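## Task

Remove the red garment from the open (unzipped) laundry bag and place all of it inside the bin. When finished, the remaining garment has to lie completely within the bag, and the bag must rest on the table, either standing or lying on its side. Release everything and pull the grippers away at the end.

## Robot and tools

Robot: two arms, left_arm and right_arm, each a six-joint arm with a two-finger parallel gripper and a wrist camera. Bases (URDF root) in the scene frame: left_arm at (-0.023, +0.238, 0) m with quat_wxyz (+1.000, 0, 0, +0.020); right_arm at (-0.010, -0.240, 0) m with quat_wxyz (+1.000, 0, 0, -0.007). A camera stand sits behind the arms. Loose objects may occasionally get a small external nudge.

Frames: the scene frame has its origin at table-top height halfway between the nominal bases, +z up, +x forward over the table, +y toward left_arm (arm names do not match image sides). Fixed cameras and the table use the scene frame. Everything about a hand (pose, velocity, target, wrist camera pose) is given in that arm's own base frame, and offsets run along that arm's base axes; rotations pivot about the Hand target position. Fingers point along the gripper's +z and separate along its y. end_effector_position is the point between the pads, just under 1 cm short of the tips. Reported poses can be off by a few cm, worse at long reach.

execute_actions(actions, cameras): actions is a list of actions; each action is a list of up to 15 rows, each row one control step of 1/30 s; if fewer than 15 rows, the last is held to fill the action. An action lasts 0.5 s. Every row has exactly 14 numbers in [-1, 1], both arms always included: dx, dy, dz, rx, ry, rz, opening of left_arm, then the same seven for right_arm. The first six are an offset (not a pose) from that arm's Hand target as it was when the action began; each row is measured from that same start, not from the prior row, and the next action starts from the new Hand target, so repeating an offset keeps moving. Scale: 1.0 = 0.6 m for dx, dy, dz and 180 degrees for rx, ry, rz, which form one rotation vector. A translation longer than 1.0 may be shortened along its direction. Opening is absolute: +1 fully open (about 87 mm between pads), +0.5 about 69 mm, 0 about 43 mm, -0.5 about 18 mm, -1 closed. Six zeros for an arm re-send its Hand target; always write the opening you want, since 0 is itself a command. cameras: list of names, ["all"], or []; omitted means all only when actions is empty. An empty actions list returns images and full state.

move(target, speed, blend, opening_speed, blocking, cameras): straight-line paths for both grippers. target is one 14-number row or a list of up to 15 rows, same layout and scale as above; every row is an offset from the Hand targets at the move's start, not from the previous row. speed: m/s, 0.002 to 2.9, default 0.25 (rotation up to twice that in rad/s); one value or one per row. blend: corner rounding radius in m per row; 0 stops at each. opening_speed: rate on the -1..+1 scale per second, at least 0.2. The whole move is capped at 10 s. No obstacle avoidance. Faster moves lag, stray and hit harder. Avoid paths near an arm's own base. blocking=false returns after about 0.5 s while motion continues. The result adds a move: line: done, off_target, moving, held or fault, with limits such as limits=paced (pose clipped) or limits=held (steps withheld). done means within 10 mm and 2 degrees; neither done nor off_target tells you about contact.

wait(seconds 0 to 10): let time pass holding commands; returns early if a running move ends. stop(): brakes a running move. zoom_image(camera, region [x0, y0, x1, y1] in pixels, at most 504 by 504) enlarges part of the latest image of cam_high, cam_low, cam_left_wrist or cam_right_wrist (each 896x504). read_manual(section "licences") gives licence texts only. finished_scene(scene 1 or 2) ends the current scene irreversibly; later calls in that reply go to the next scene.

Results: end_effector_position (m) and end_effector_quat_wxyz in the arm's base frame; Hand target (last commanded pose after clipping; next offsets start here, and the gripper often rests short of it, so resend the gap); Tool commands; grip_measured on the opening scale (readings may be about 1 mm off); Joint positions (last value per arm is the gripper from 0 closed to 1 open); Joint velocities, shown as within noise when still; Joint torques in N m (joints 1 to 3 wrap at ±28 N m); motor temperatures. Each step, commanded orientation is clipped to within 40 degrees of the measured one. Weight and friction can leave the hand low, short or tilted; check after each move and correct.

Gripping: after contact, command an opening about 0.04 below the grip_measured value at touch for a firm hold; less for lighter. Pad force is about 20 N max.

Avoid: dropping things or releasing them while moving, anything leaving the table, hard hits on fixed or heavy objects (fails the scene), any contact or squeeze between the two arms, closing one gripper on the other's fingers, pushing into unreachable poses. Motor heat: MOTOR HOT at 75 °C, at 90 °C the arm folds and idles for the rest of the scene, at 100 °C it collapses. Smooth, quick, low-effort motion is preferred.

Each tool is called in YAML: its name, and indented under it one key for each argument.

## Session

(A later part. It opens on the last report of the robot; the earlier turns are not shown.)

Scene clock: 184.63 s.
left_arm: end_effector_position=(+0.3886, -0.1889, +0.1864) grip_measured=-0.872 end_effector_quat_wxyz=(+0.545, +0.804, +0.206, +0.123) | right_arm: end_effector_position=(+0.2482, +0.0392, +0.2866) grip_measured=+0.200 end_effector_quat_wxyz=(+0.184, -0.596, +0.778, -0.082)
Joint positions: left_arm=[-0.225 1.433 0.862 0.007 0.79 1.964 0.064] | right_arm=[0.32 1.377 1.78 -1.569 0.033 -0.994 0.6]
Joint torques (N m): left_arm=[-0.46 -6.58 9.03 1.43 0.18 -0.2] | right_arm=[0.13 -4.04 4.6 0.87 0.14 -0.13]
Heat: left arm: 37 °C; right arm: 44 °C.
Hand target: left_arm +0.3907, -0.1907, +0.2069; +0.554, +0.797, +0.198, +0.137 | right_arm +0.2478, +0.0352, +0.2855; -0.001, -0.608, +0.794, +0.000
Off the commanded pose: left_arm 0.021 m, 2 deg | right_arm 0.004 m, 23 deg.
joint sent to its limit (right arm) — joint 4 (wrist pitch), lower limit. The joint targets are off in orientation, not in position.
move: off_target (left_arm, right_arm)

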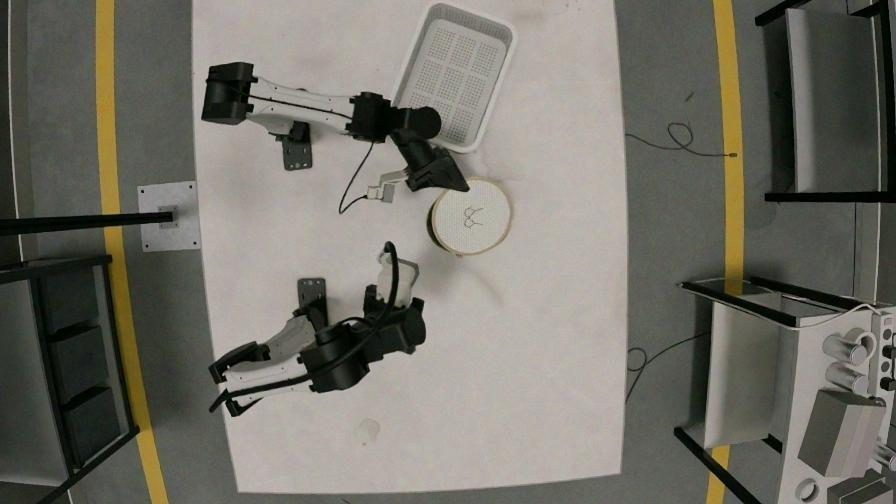

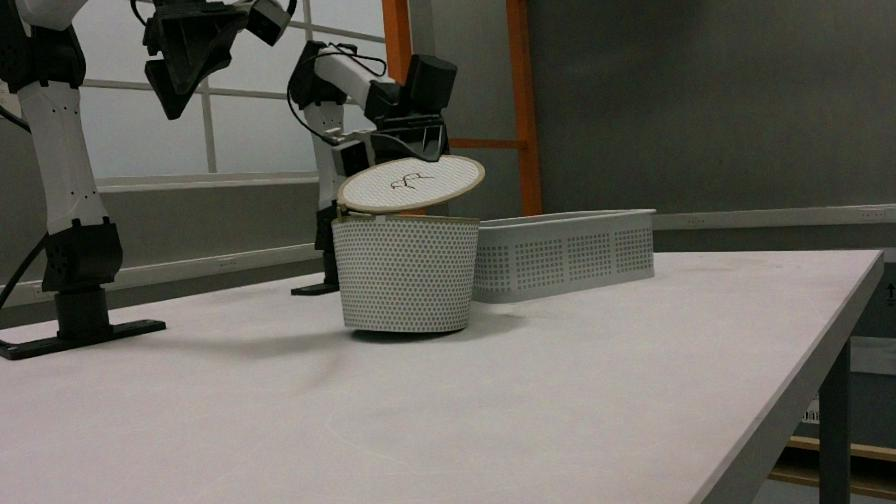

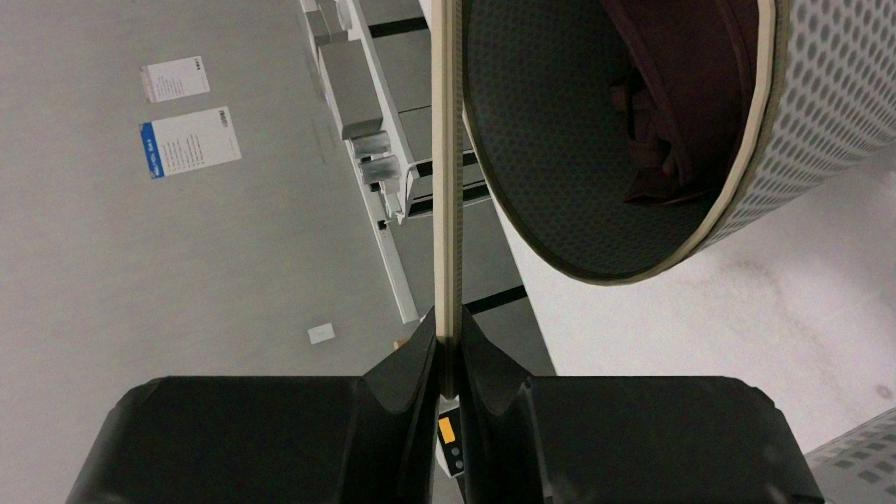

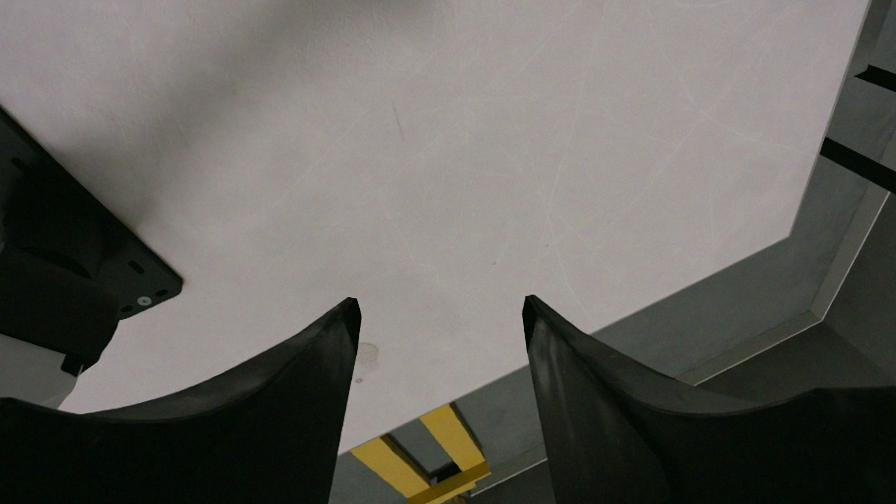

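move:
  target: [0,0,0,0,0,0,-1,0.215,0.185,-0.13,0.11,0.0144,-0.038,0]
  speed: 0.25
  cameras: ["cam_right_wrist","cam_low","cam_high"]

zoom_image:
  camera: "cam_right_wrist"
  region: [300, 60, 640, 340]

Scene clock: 279.83 s.
left_arm: end_effector_position=(+0.3886, -0.1889, +0.1864) grip_measured=-0.872 end_effector_quat_wxyz=(+0.545, +0.804, +0.206, +0.123) | right_arm: end_effector_position=(+0.3737, +0.1444, +0.2026) grip_measured=+0.000 end_effector_quat_wxyz=(+0.141, -0.549, +0.814, +0.125)
Joint positions: left_arm=[-0.225 1.433 0.862 0.007 0.79 1.964 0.064] | right_arm=[0.305 2.076 2.282 -1.57 -0.32 -0.848 0.5]
Joint torques (N m): left_arm=[-0.44 -6.6 9.05 1.46 0.18 -0.21] | right_arm=[-0.12 -10.29 7.75 0.55 -0.27 0.04]
Motor temperatures (°C): left_arm=[21 31 38 35 18 20 21] | right_arm=[19 34 36 22 21 22 20]
Heat: left arm: 38 °C; right arm: 36 °C.
Hand target: left_arm +0.3907, -0.1907, +0.2069; +0.554, +0.797, +0.198, +0.137 | right_arm +0.3769, +0.1461, +0.2076; +0.086, -0.551, +0.816, +0.150
Off the commanded pose: left_arm 0.021 m, 2 deg | right_arm 0.006 m, 7 deg.
joint sent to its limit (right arm) — joint 4 (wrist pitch), lower limit. The joint targets are off in orientation, not in position.
move: off_target (left_arm, right_arm)
Images, in order (width x height): cam_high 896x504, cam_low 896x504, cam_right_wrist 896x504.

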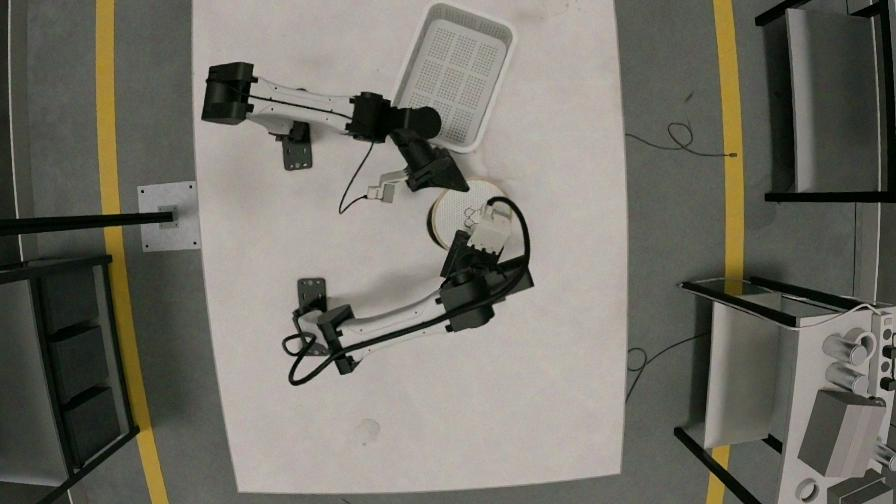

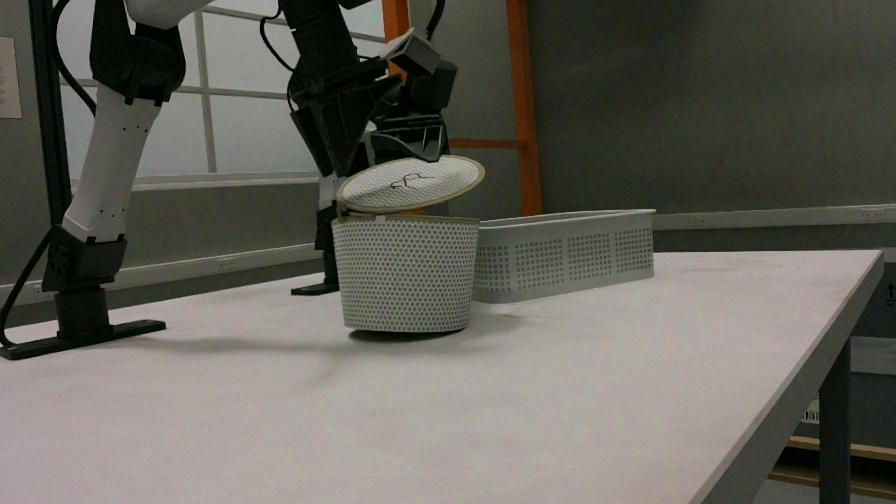

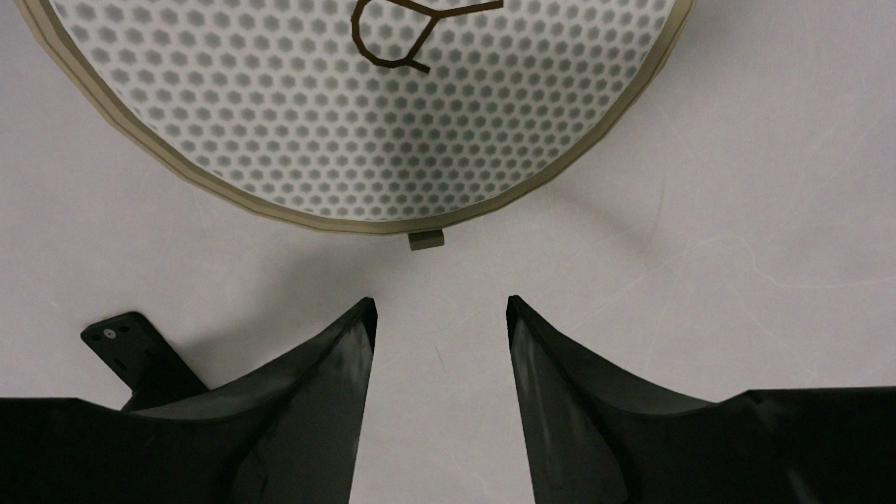

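Scaled by 1.482 from the camera's 896x504 image, which has a finer 1280x720 frame.

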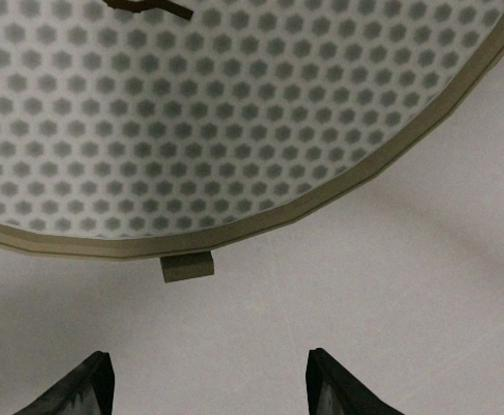

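move:
  target:
    - [0,0,0,0,0,0,-1,-0.025,-0.0035,-0.109,0,0,0.039,0]
    - [0,0,0,0,0,0,-1,-0.025,-0.0035,-0.109,0,0,0.039,-1]
  speed: 0.12
  opening_speed: 1
  cameras: ["cam_right_wrist","cam_low"]

zoom_image:
  camera: "cam_right_wrist"
  region: [300, 180, 620, 420]

Scene clock: 288.63 s.
left_arm: end_effector_position=(+0.3887, -0.1886, +0.1860) grip_measured=-0.872 end_effector_quat_wxyz=(+0.544, +0.804, +0.207, +0.123) | right_arm: end_effector_position=(+0.3612, +0.1393, +0.1472) grip_measured=-0.660 end_effector_quat_wxyz=(+0.077, -0.595, +0.786, +0.148)
Joint positions: left_arm=[-0.225 1.433 0.862 0.005 0.788 1.964 0.064] | right_arm=[0.305 2.095 2.083 -1.513 -0.332 -0.984 0.17]
Joint torques (N m): left_arm=[-0.46 -6.63 9.05 1.48 0.2 -0.2] | right_arm=[0.73 -10.21 5.2 0.4 -0.24 -0.11]
Heat: left arm: 38 °C; right arm: 37 °C.
Hand target: left_arm +0.3907, -0.1908, +0.2069; +0.554, +0.797, +0.198, +0.137 | right_arm +0.3618, +0.1440, +0.1422; +0.077, -0.600, +0.781, +0.155
Off the commanded pose: left_arm 0.021 m, 2 deg | right_arm 0.007 m, 1 deg.
move: off_target (left_arm)
Images, in order (width x height): cam_low 896x504, cam_right_wrist 896x504.

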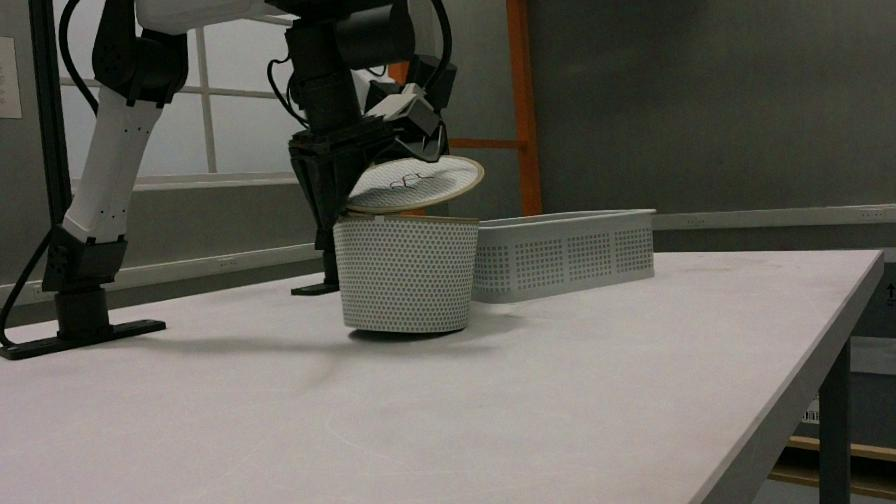

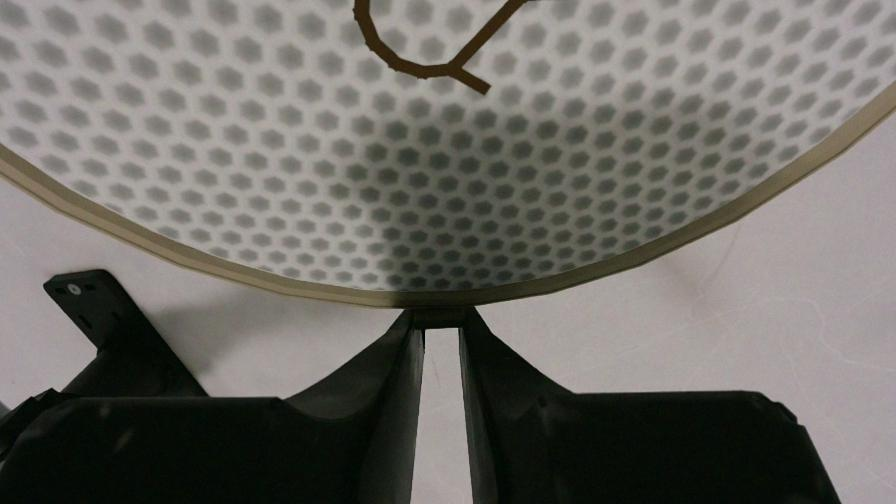

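Scaled by 1.575 from the camera's 896x504 image, which has a finer 1280x720 frame.

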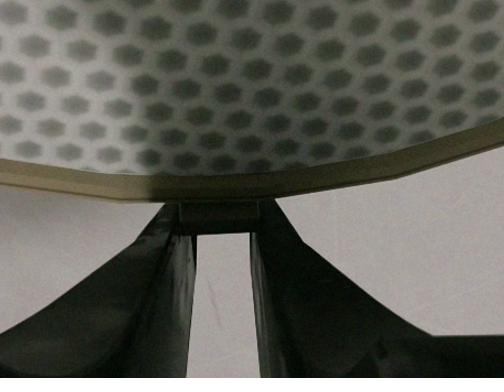

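move:
  target:
    - [0,0,-0.01,0,0,0,0.2,0,0,0,0,0,0,-1]
    - [-0.06,0.11,0.045,0,0,0,0.2,0,0,0,0.0,0.0,0,-1]
    - [-0.12,0.2,0.2,0,0,0,0.2,0.0,0.02,0.01,0.15,0.012,0,-1]
    - [-0.12,0.2,0.25,0,0,0,0.2,-0.03,0.05,0.02,0.3047,0.0245,0,-1]
  speed: 0.15
  blend: [0,0.01,0.02,0]
  cameras: ["all"]

Scene clock: 300.97 s.
left_arm: end_effector_position=(+0.3184, -0.0717, +0.3496) grip_measured=+0.200 end_effector_quat_wxyz=(+0.586, +0.748, +0.260, +0.168) | right_arm: end_effector_position=(+0.3453, +0.1732, +0.1491) grip_measured=-0.660 end_effector_quat_wxyz=(+0.310, -0.499, +0.628, +0.510)
Joint positions: left_arm=[0.224 1.083 1.217 -0.742 1.107 2.071 0.6] | right_arm=[0.051 2.076 1.693 -1.43 -1.271 -1.47 0.17]
Joint torques (N m): left_arm=[0.42 -0.94 8.35 1.23 0.38 0.08] | right_arm=[0.03 -10.84 5.35 -0.22 -0.61 -0.14]
Motor temperatures (°C): left_arm=[21 31 38 35 18 20 21] | right_arm=[19 39 36 22 21 22 21]
Heat: left arm: 38 °C; right arm: 39 °C.
Hand target: left_arm +0.3187, -0.0708, +0.3569; +0.554, +0.797, +0.198, +0.137 | right_arm +0.3437, +0.1740, +0.1541; +0.315, -0.491, +0.624, +0.520
Off the commanded pose: left_arm 0.007 m, 10 deg | right_arm 0.005 m, 2 deg.
joint sent to its limit (left arm) — joint 6 (wrist roll), upper limit. The joint targets are off in orientation, not in position.
move: off_target (left_arm)

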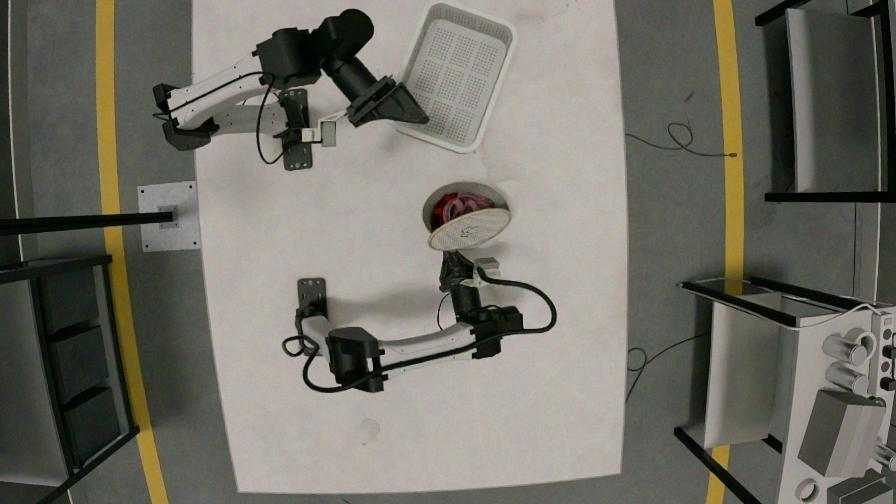

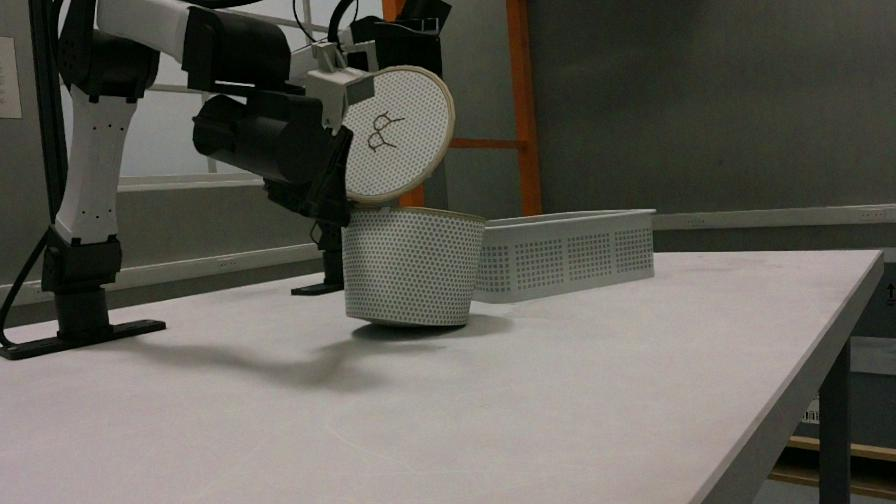

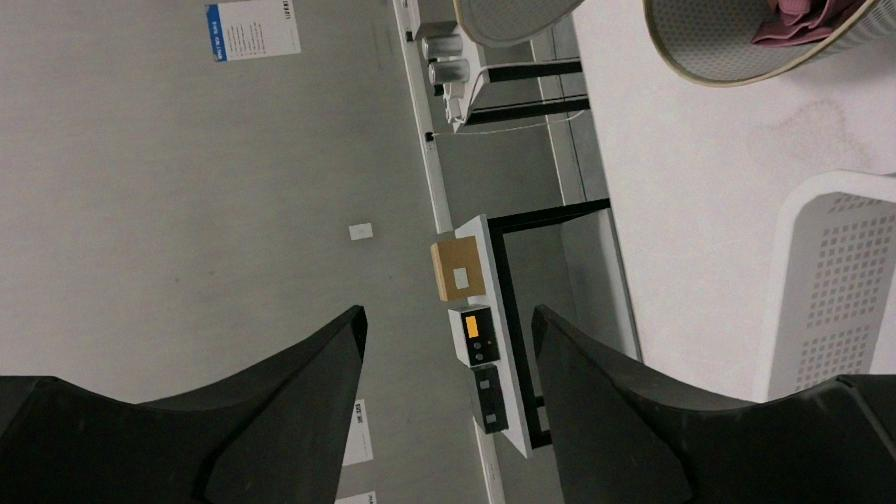

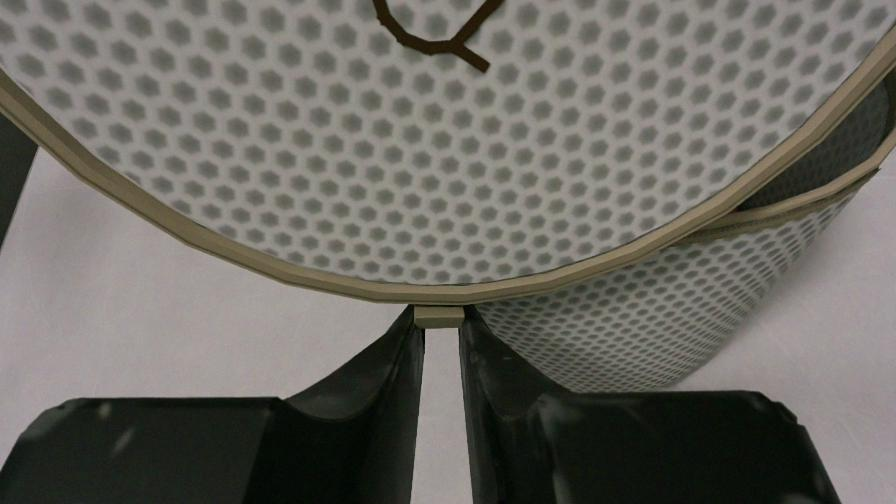

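move:
  target:
    - [0,0,0,-0.146,0.4256,0.4676,0.2,-0.05,0.025,-0.02,0,0,0,-1]
    - [0.01,-0.15,-0.05,0.471,-0.507,-0.565,0.0,-0.1,0.05,-0.02,0,0,0,-1]
  speed: 0.4
  cameras: ["all"]

Scene clock: 334.50 s.
left_arm: end_effector_position=(+0.3257, -0.1584, +0.3237) grip_measured=+0.000 end_effector_quat_wxyz=(+0.124, -0.465, +0.849, -0.220) | right_arm: end_effector_position=(+0.2865, +0.2011, +0.1326) grip_measured=-0.660 end_effector_quat_wxyz=(+0.304, -0.487, +0.633, +0.518)
Joint positions: left_arm=[-0.276 1.736 2.226 -1.569 0.135 -1.314 0.5] | right_arm=[0.143 1.803 1.247 -0.954 -1.289 -1.123 0.17]
Joint torques (N m): left_arm=[-0.44 -6.2 4.6 1.23 0.01 -0.11] | right_arm=[0.8 -11.21 4.88 0.44 -0.55 0.06]
Motor temperatures (°C): left_arm=[21 28 38 35 18 20 20] | right_arm=[19 45 36 21 22 22 21]
Heat: left arm: 38 °C; right arm: 45 °C.
Hand target: left_arm +0.3247, -0.1608, +0.3268; +0.125, -0.468, +0.845, -0.226 | right_arm +0.2837, +0.2041, +0.1420; +0.315, -0.491, +0.624, +0.520
Off the commanded pose: left_arm 0.004 m, 1 deg | right_arm 0.010 m, 2 deg.
move: done

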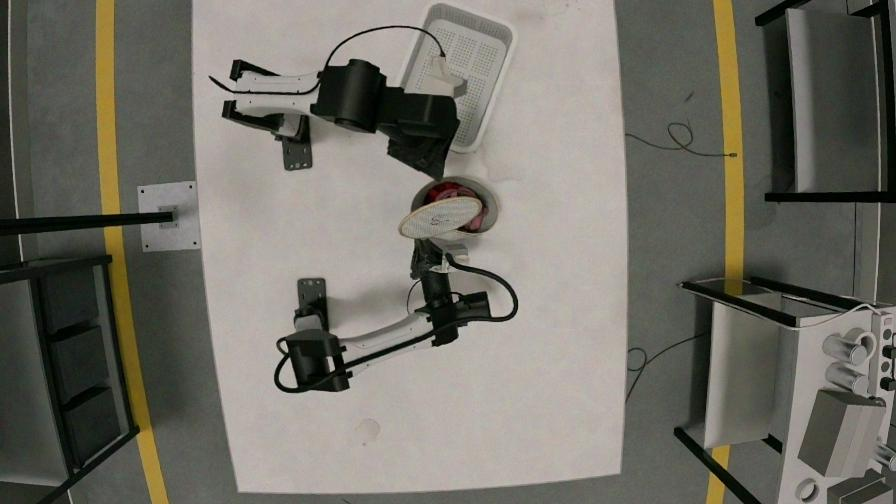

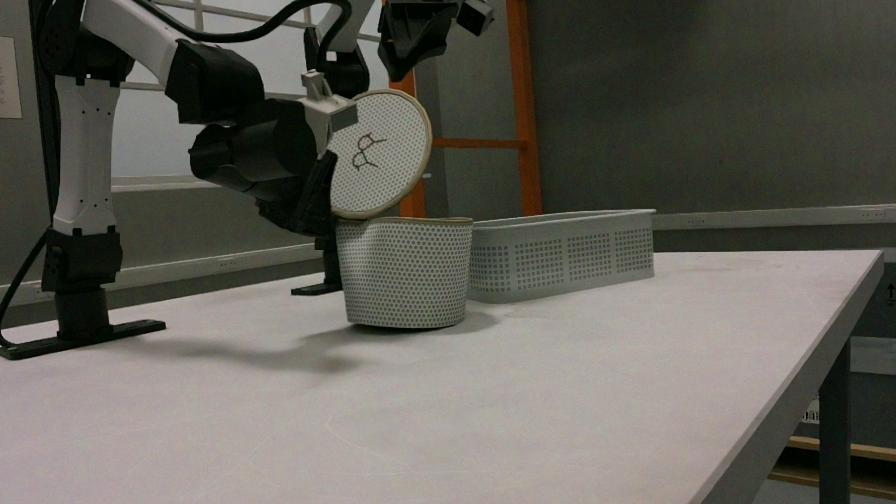

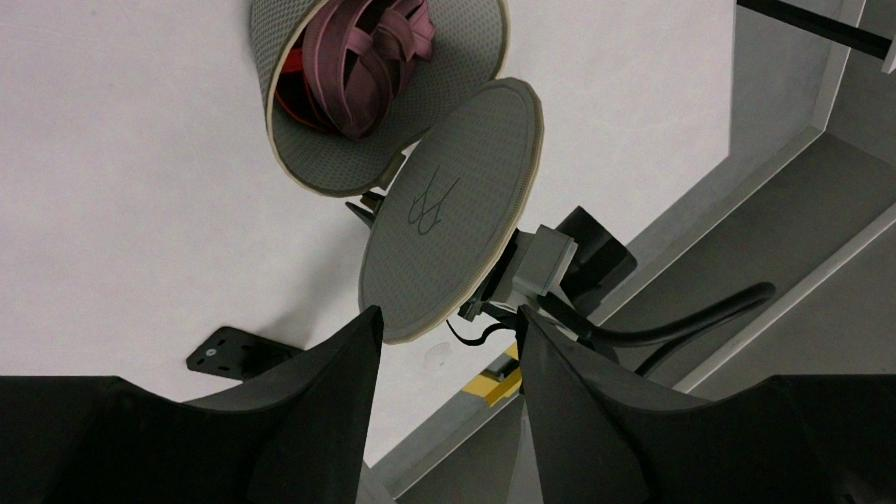

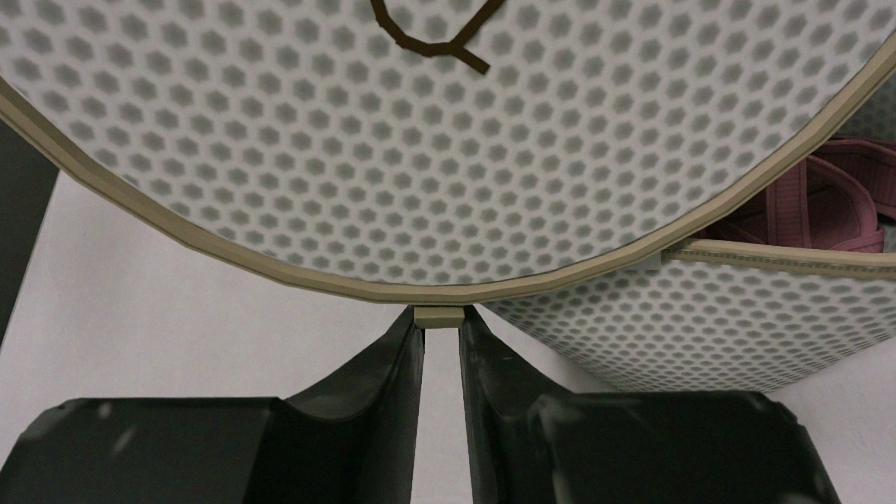

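zoom_image:
  camera: "cam_left_wrist"
  region: [230, 0, 530, 210]

zoom_image:
  camera: "cam_high"
  region: [390, 160, 520, 260]

Scaled by 1.680 from the camera's 896x504 image, which has a finer 1280x720 frame.

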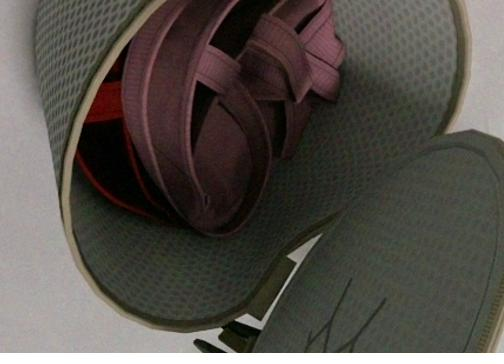

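Scaled by 3.877 from the camera's 896x504 image, which has a finer 1280x720 frame.

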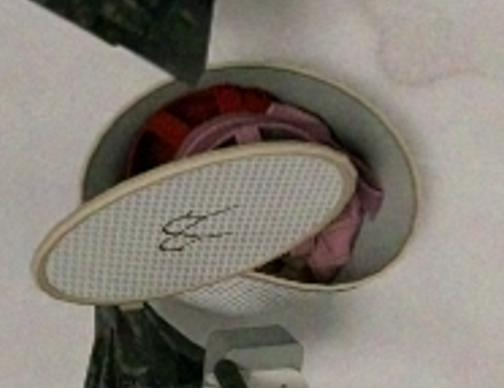

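move:
  target: [0.044,-0.044,-0.2,0,0,0,0.0,0,0,0,0,0,0,-1]
  speed: 0.25
  cameras: ["cam_left_wrist","cam_high"]

zoom_image:
  camera: "cam_left_wrist"
  region: [200, 0, 640, 310]

Scene clock: 344.27 s.
left_arm: end_effector_position=(+0.3503, -0.1861, +0.1975) grip_measured=+0.000 end_effector_quat_wxyz=(+0.112, -0.466, +0.851, -0.214) | right_arm: end_effector_position=(+0.2865, +0.2011, +0.1326) grip_measured=-0.660 end_effector_quat_wxyz=(+0.304, -0.487, +0.633, +0.518)
Joint positions: left_arm=[-0.333 1.645 1.569 -1.021 0.119 -1.364 0.5] | right_arm=[0.143 1.803 1.247 -0.954 -1.289 -1.123 0.17]
Joint torques (N m): left_arm=[-0.44 -8.16 5.86 1.3 -0.13 -0.11] | right_arm=[0.8 -11.19 4.89 0.44 -0.56 0.06]
Heat: left arm: 36 °C; right arm: 46 °C.
Hand target: left_arm +0.3511, -0.1872, +0.2068; +0.125, -0.468, +0.845, -0.226 | right_arm +0.2837, +0.2041, +0.1420; +0.315, -0.491, +0.624, +0.520
Off the commanded pose: left_arm 0.009 m, 2 deg | right_arm 0.010 m, 2 deg.
move: done
Images, in order (width x height): cam_high 896x504, cam_left_wrist 896x504.

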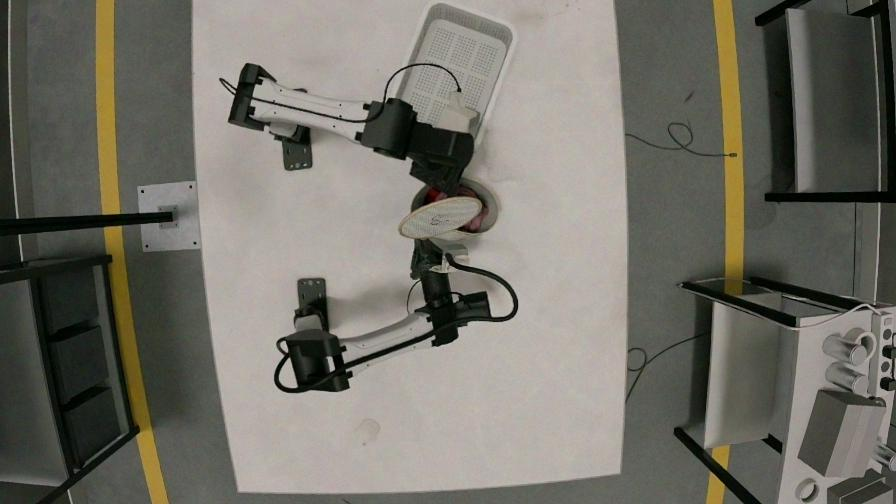

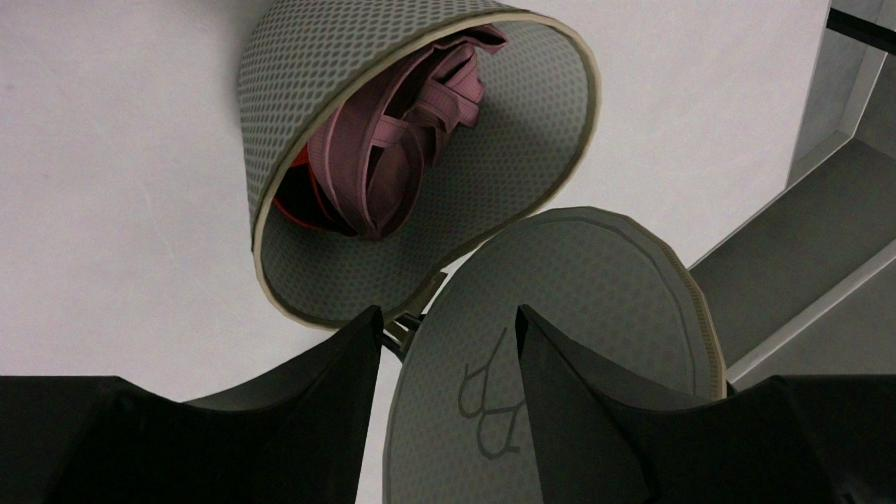

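Scaled by 1.145 from the camera's 896x504 image, which has a finer 1280x720 frame.

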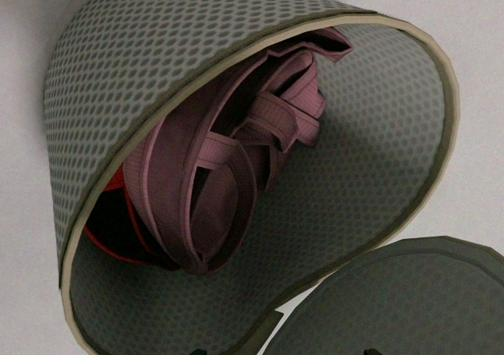

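move:
  target:
    - [-0.03,0.05,0.15,0,0,0,0.0,0,0,0,0,0,0,-1]
    - [-0.03,0.05,0.2,0,0,0,0.0,0.0,0.0,-0.005,0.055,0,-0.139,-1]
  speed: 0.25
  cameras: ["cam_left_wrist","cam_high","cam_low","cam_right_wrist"]

zoom_image:
  camera: "cam_high"
  region: [390, 160, 520, 260]

Scene clock: 359.73 s.
left_arm: end_effector_position=(+0.3334, -0.1570, +0.3247) grip_measured=+0.000 end_effector_quat_wxyz=(+0.127, -0.473, +0.843, -0.224) | right_arm: end_effector_position=(+0.2834, +0.2027, +0.1407) grip_measured=-0.660 end_effector_quat_wxyz=(+0.459, -0.319, +0.668, +0.491)
Joint positions: left_arm=[-0.266 1.75 2.243 -1.559 0.136 -1.324 0.5] | right_arm=[0.142 1.433 0.492 0.721 -1.113 0.175 0.17]
Joint torques (N m): left_arm=[0.32 -5 6.76 1.07 0.1 0.18] | right_arm=[0.77 -4.23 5.08 1.7 0.08 0.06]
Heat: left arm: 35 °C; right arm: 46 °C.
Hand target: left_arm +0.3332, -0.1571, +0.3268; +0.125, -0.468, +0.845, -0.226 | right_arm +0.2837, +0.2041, +0.1391; +0.461, -0.316, +0.669, +0.491
Off the commanded pose: left_arm 0.002 m, 1 deg | right_arm 0.002 m, 0 deg.
move: done

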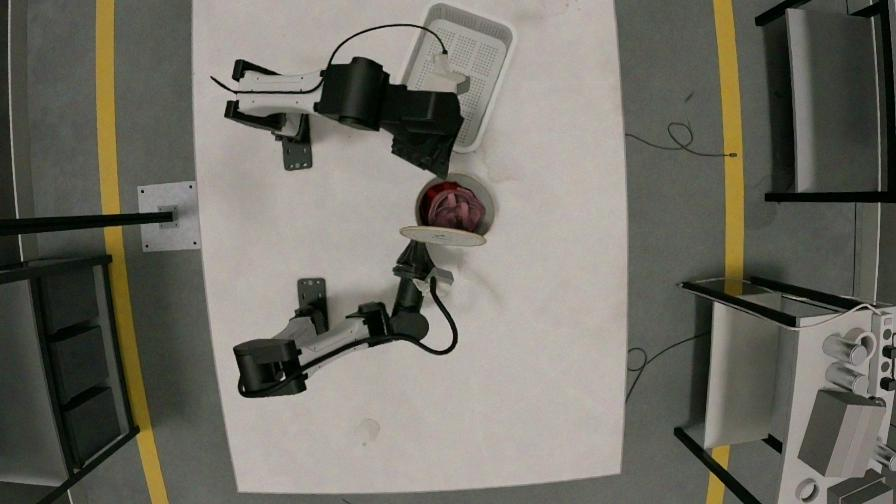

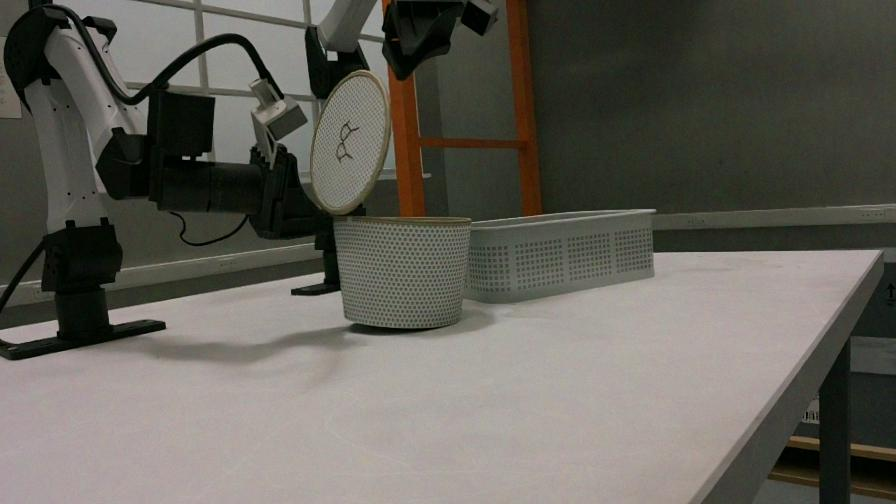

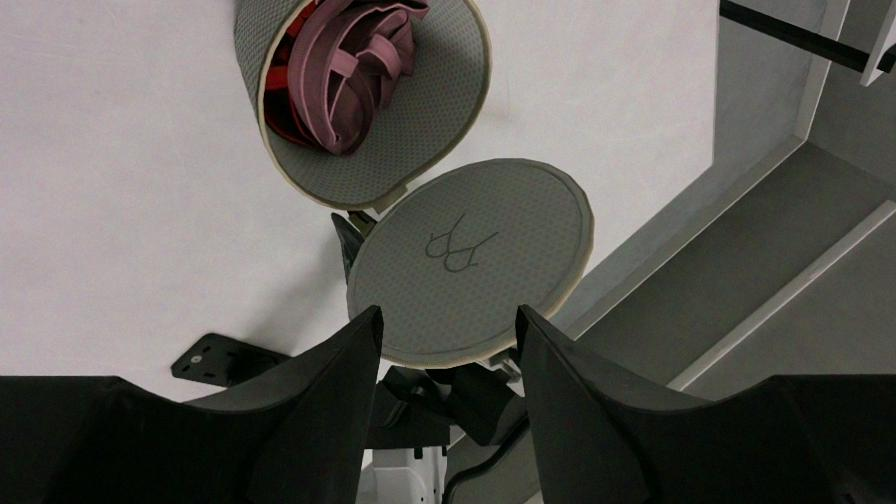

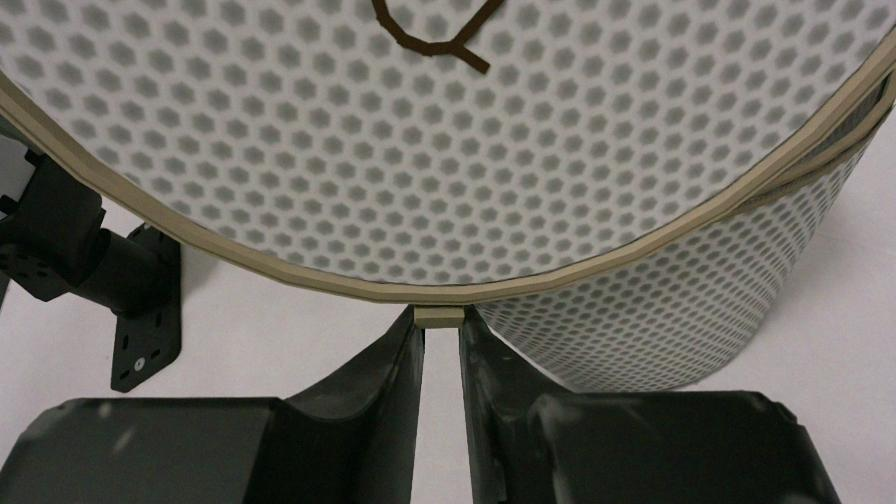

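Scaled by 3.877 from the camera's 896x504 image, which has a finer 1280x720 frame.

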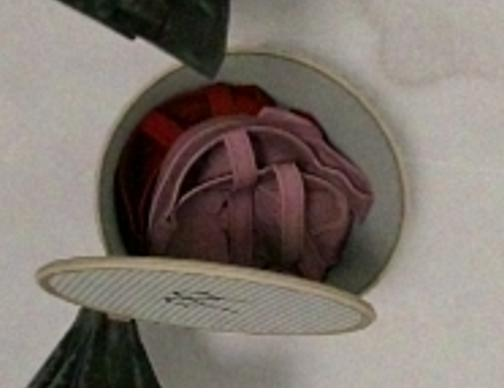

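zoom_image:
  camera: "cam_left_wrist"
  region: [230, 0, 450, 180]

Scaled by 2.291 from the camera's 896x504 image, which has a finer 1280x720 frame.

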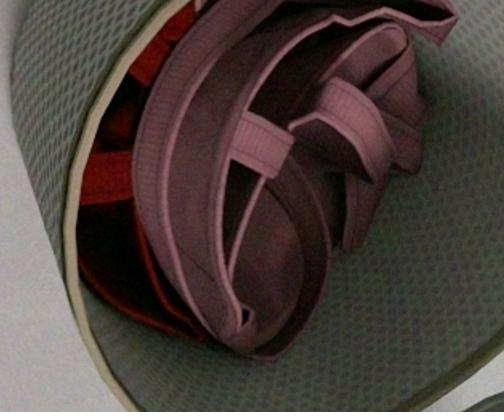

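move:
  target: [0.014,-0.033,-0.18,0.212,-0.1325,-0.433,0.0,0,0,0,0,0,0,-1]
  speed: 0.35
  cameras: ["cam_left_wrist","cam_low"]

zoom_image:
  camera: "cam_left_wrist"
  region: [260, 60, 680, 360]

Scene clock: 372.10 s.
left_arm: end_effector_position=(+0.3406, -0.1778, +0.2082) grip_measured=+0.000 end_effector_quat_wxyz=(+0.227, +0.261, +0.935, -0.073) | right_arm: end_effector_position=(+0.2835, +0.2028, +0.1409) grip_measured=-0.660 end_effector_quat_wxyz=(+0.459, -0.319, +0.668, +0.491)
Joint positions: left_arm=[-0.464 1.743 1.805 -1.154 0.054 0.067 0.5] | right_arm=[0.142 1.433 0.492 0.722 -1.113 0.176 0.17]
Joint torques (N m): left_arm=[-0.21 -9.18 5.74 1.34 -0.09 0.18] | right_arm=[0.79 -4.19 5.05 1.68 0.07 0.06]
Heat: left arm: 35 °C; right arm: 42 °C.
Hand target: left_arm +0.3415, -0.1769, +0.2188; +0.249, +0.267, +0.928, -0.071 | right_arm +0.2837, +0.2041, +0.1391; +0.461, -0.316, +0.669, +0.491
Off the commanded pose: left_arm 0.011 m, 3 deg | right_arm 0.002 m, 0 deg.
move: off_target (left_arm)
Images, in order (width x height): cam_low 896x504, cam_left_wrist 896x504.

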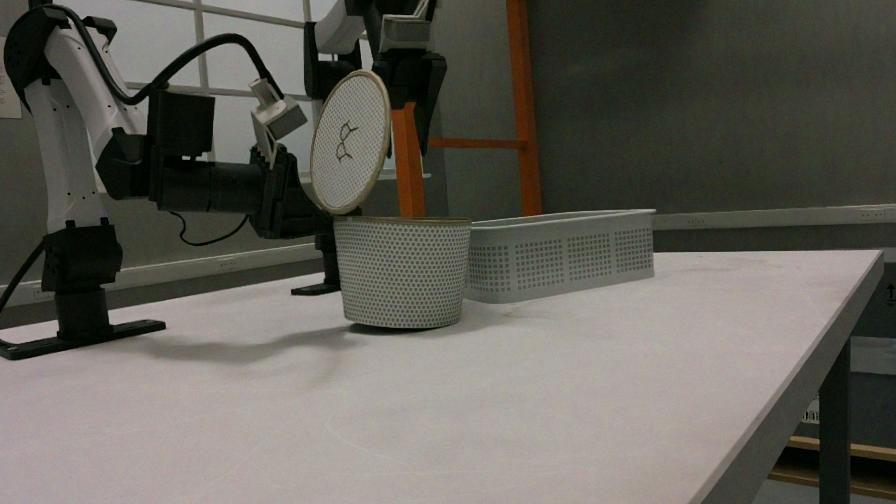

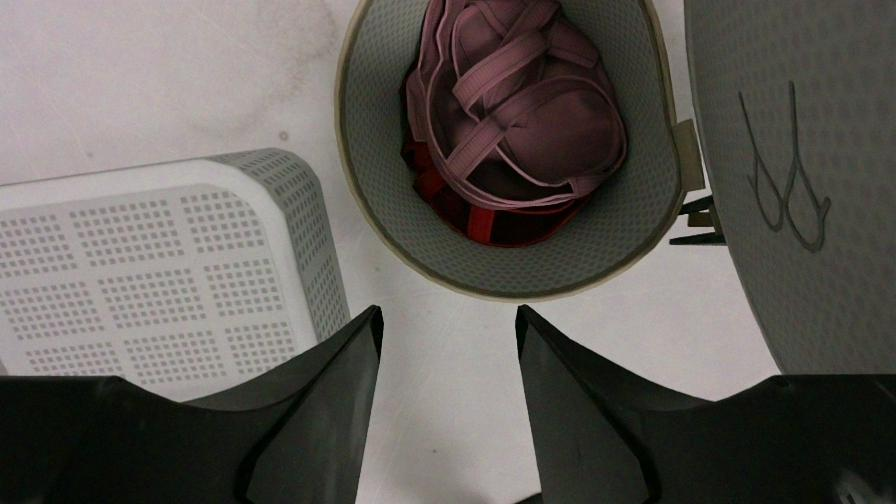

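Scaled by 1.200 from the camera's 896x504 image, which has a finer 1280x720 frame.

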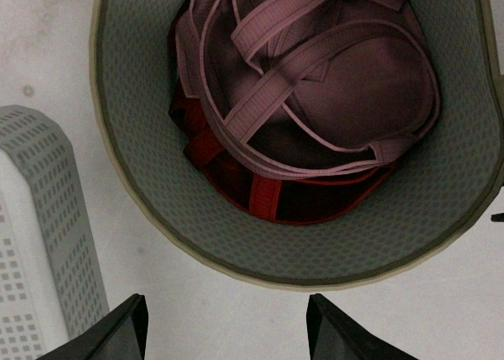

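move:
  target:
    - [-0.039,-0.03,-0.055,-0.042,0.18,0.488,-0.4,0,0,0,0,0,0,-1]
  speed: 0.35
  cameras: ["cam_left_wrist","cam_low","cam_high"]

zoom_image:
  camera: "cam_left_wrist"
  region: [260, 0, 680, 330]

Scene clock: 395.03 s.
left_arm: end_effector_position=(+0.3217, -0.1964, +0.1793) grip_measured=-0.400 end_effector_quat_wxyz=(+0.019, -0.478, +0.878, -0.022) | right_arm: end_effector_position=(+0.2835, +0.2028, +0.1409) grip_measured=-0.660 end_effector_quat_wxyz=(+0.459, -0.319, +0.668, +0.491)
Joint positions: left_arm=[-0.44 1.977 2.03 -1.565 -0.004 -1.436 0.3] | right_arm=[0.142 1.433 0.492 0.722 -1.113 0.176 0.17]
Joint torques (N m): left_arm=[0.44 -9.47 5.2 0.32 0.02 -0.12] | right_arm=[0.76 -4.23 5.07 1.69 0.07 0.06]
Motor temperatures (°C): left_arm=[21 36 35 34 18 20 20] | right_arm=[19 37 35 26 21 22 22]
Heat: left arm: 36 °C; right arm: 37 °C.
Hand target: left_arm +0.3181, -0.1950, +0.1859; +0.000, -0.485, +0.875, +0.000 | right_arm +0.2837, +0.2041, +0.1391; +0.461, -0.316, +0.669, +0.491
Off the commanded pose: left_arm 0.008 m, 3 deg | right_arm 0.002 m, 0 deg.
joint sent to its limit (left arm) — joint 4 (wrist pitch), lower limit. The joint targets are off in orientation, not in position.
move: off_target (left_arm)
Images, in order (width x height): cam_high 896x504, cam_low 896x504, cam_left_wrist 896x504.

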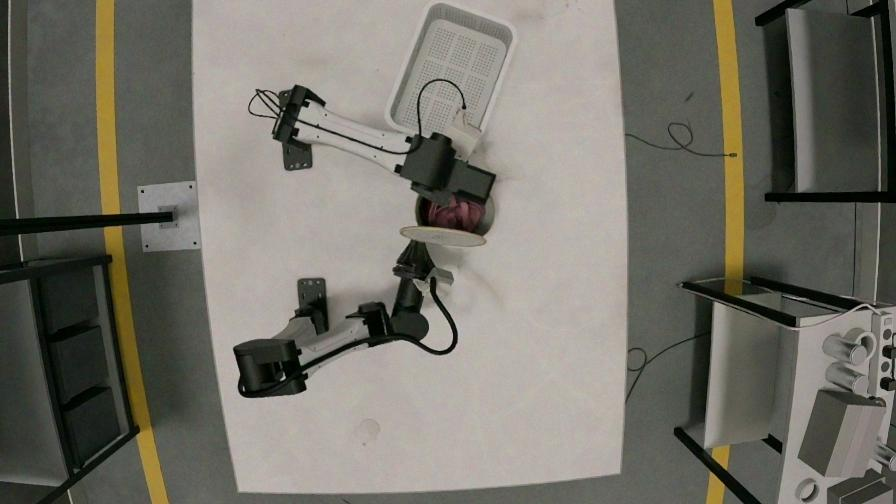

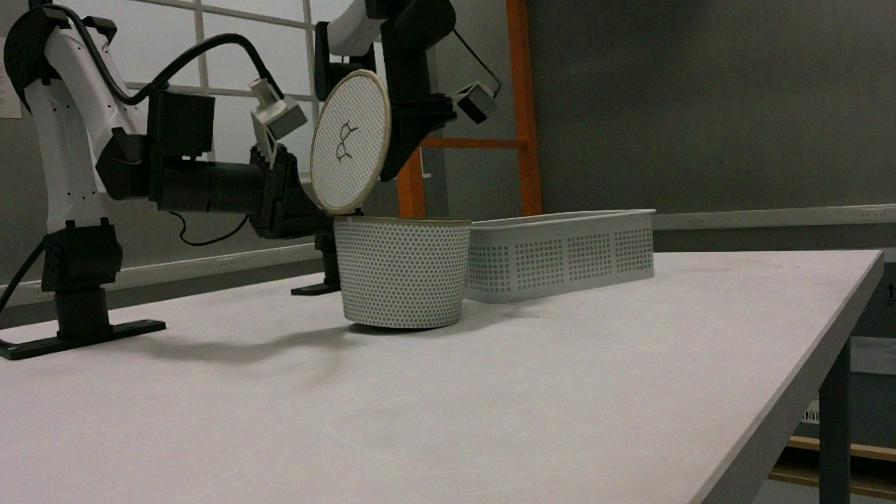

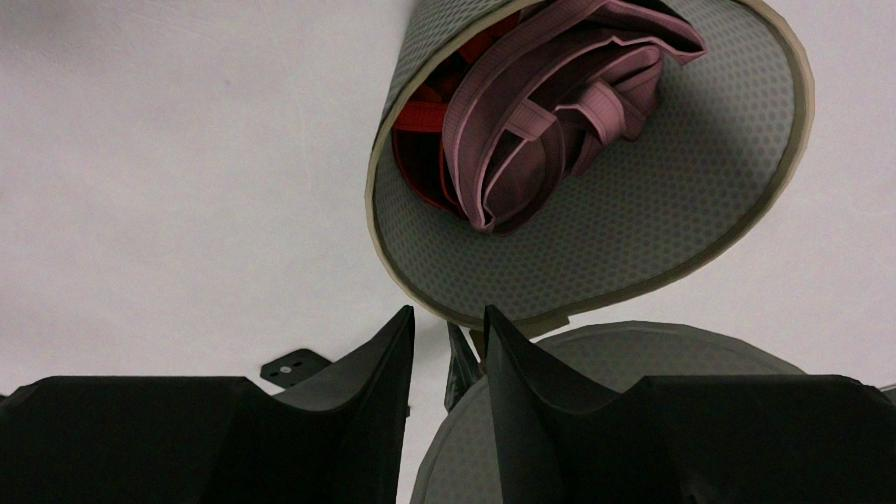

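Scaled by 1.200 from the camera's 896x504 image, which has a finer 1280x720 frame.

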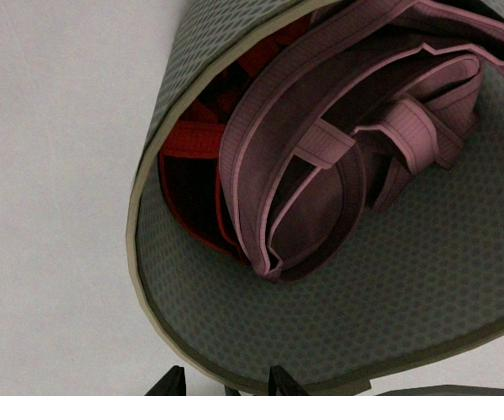

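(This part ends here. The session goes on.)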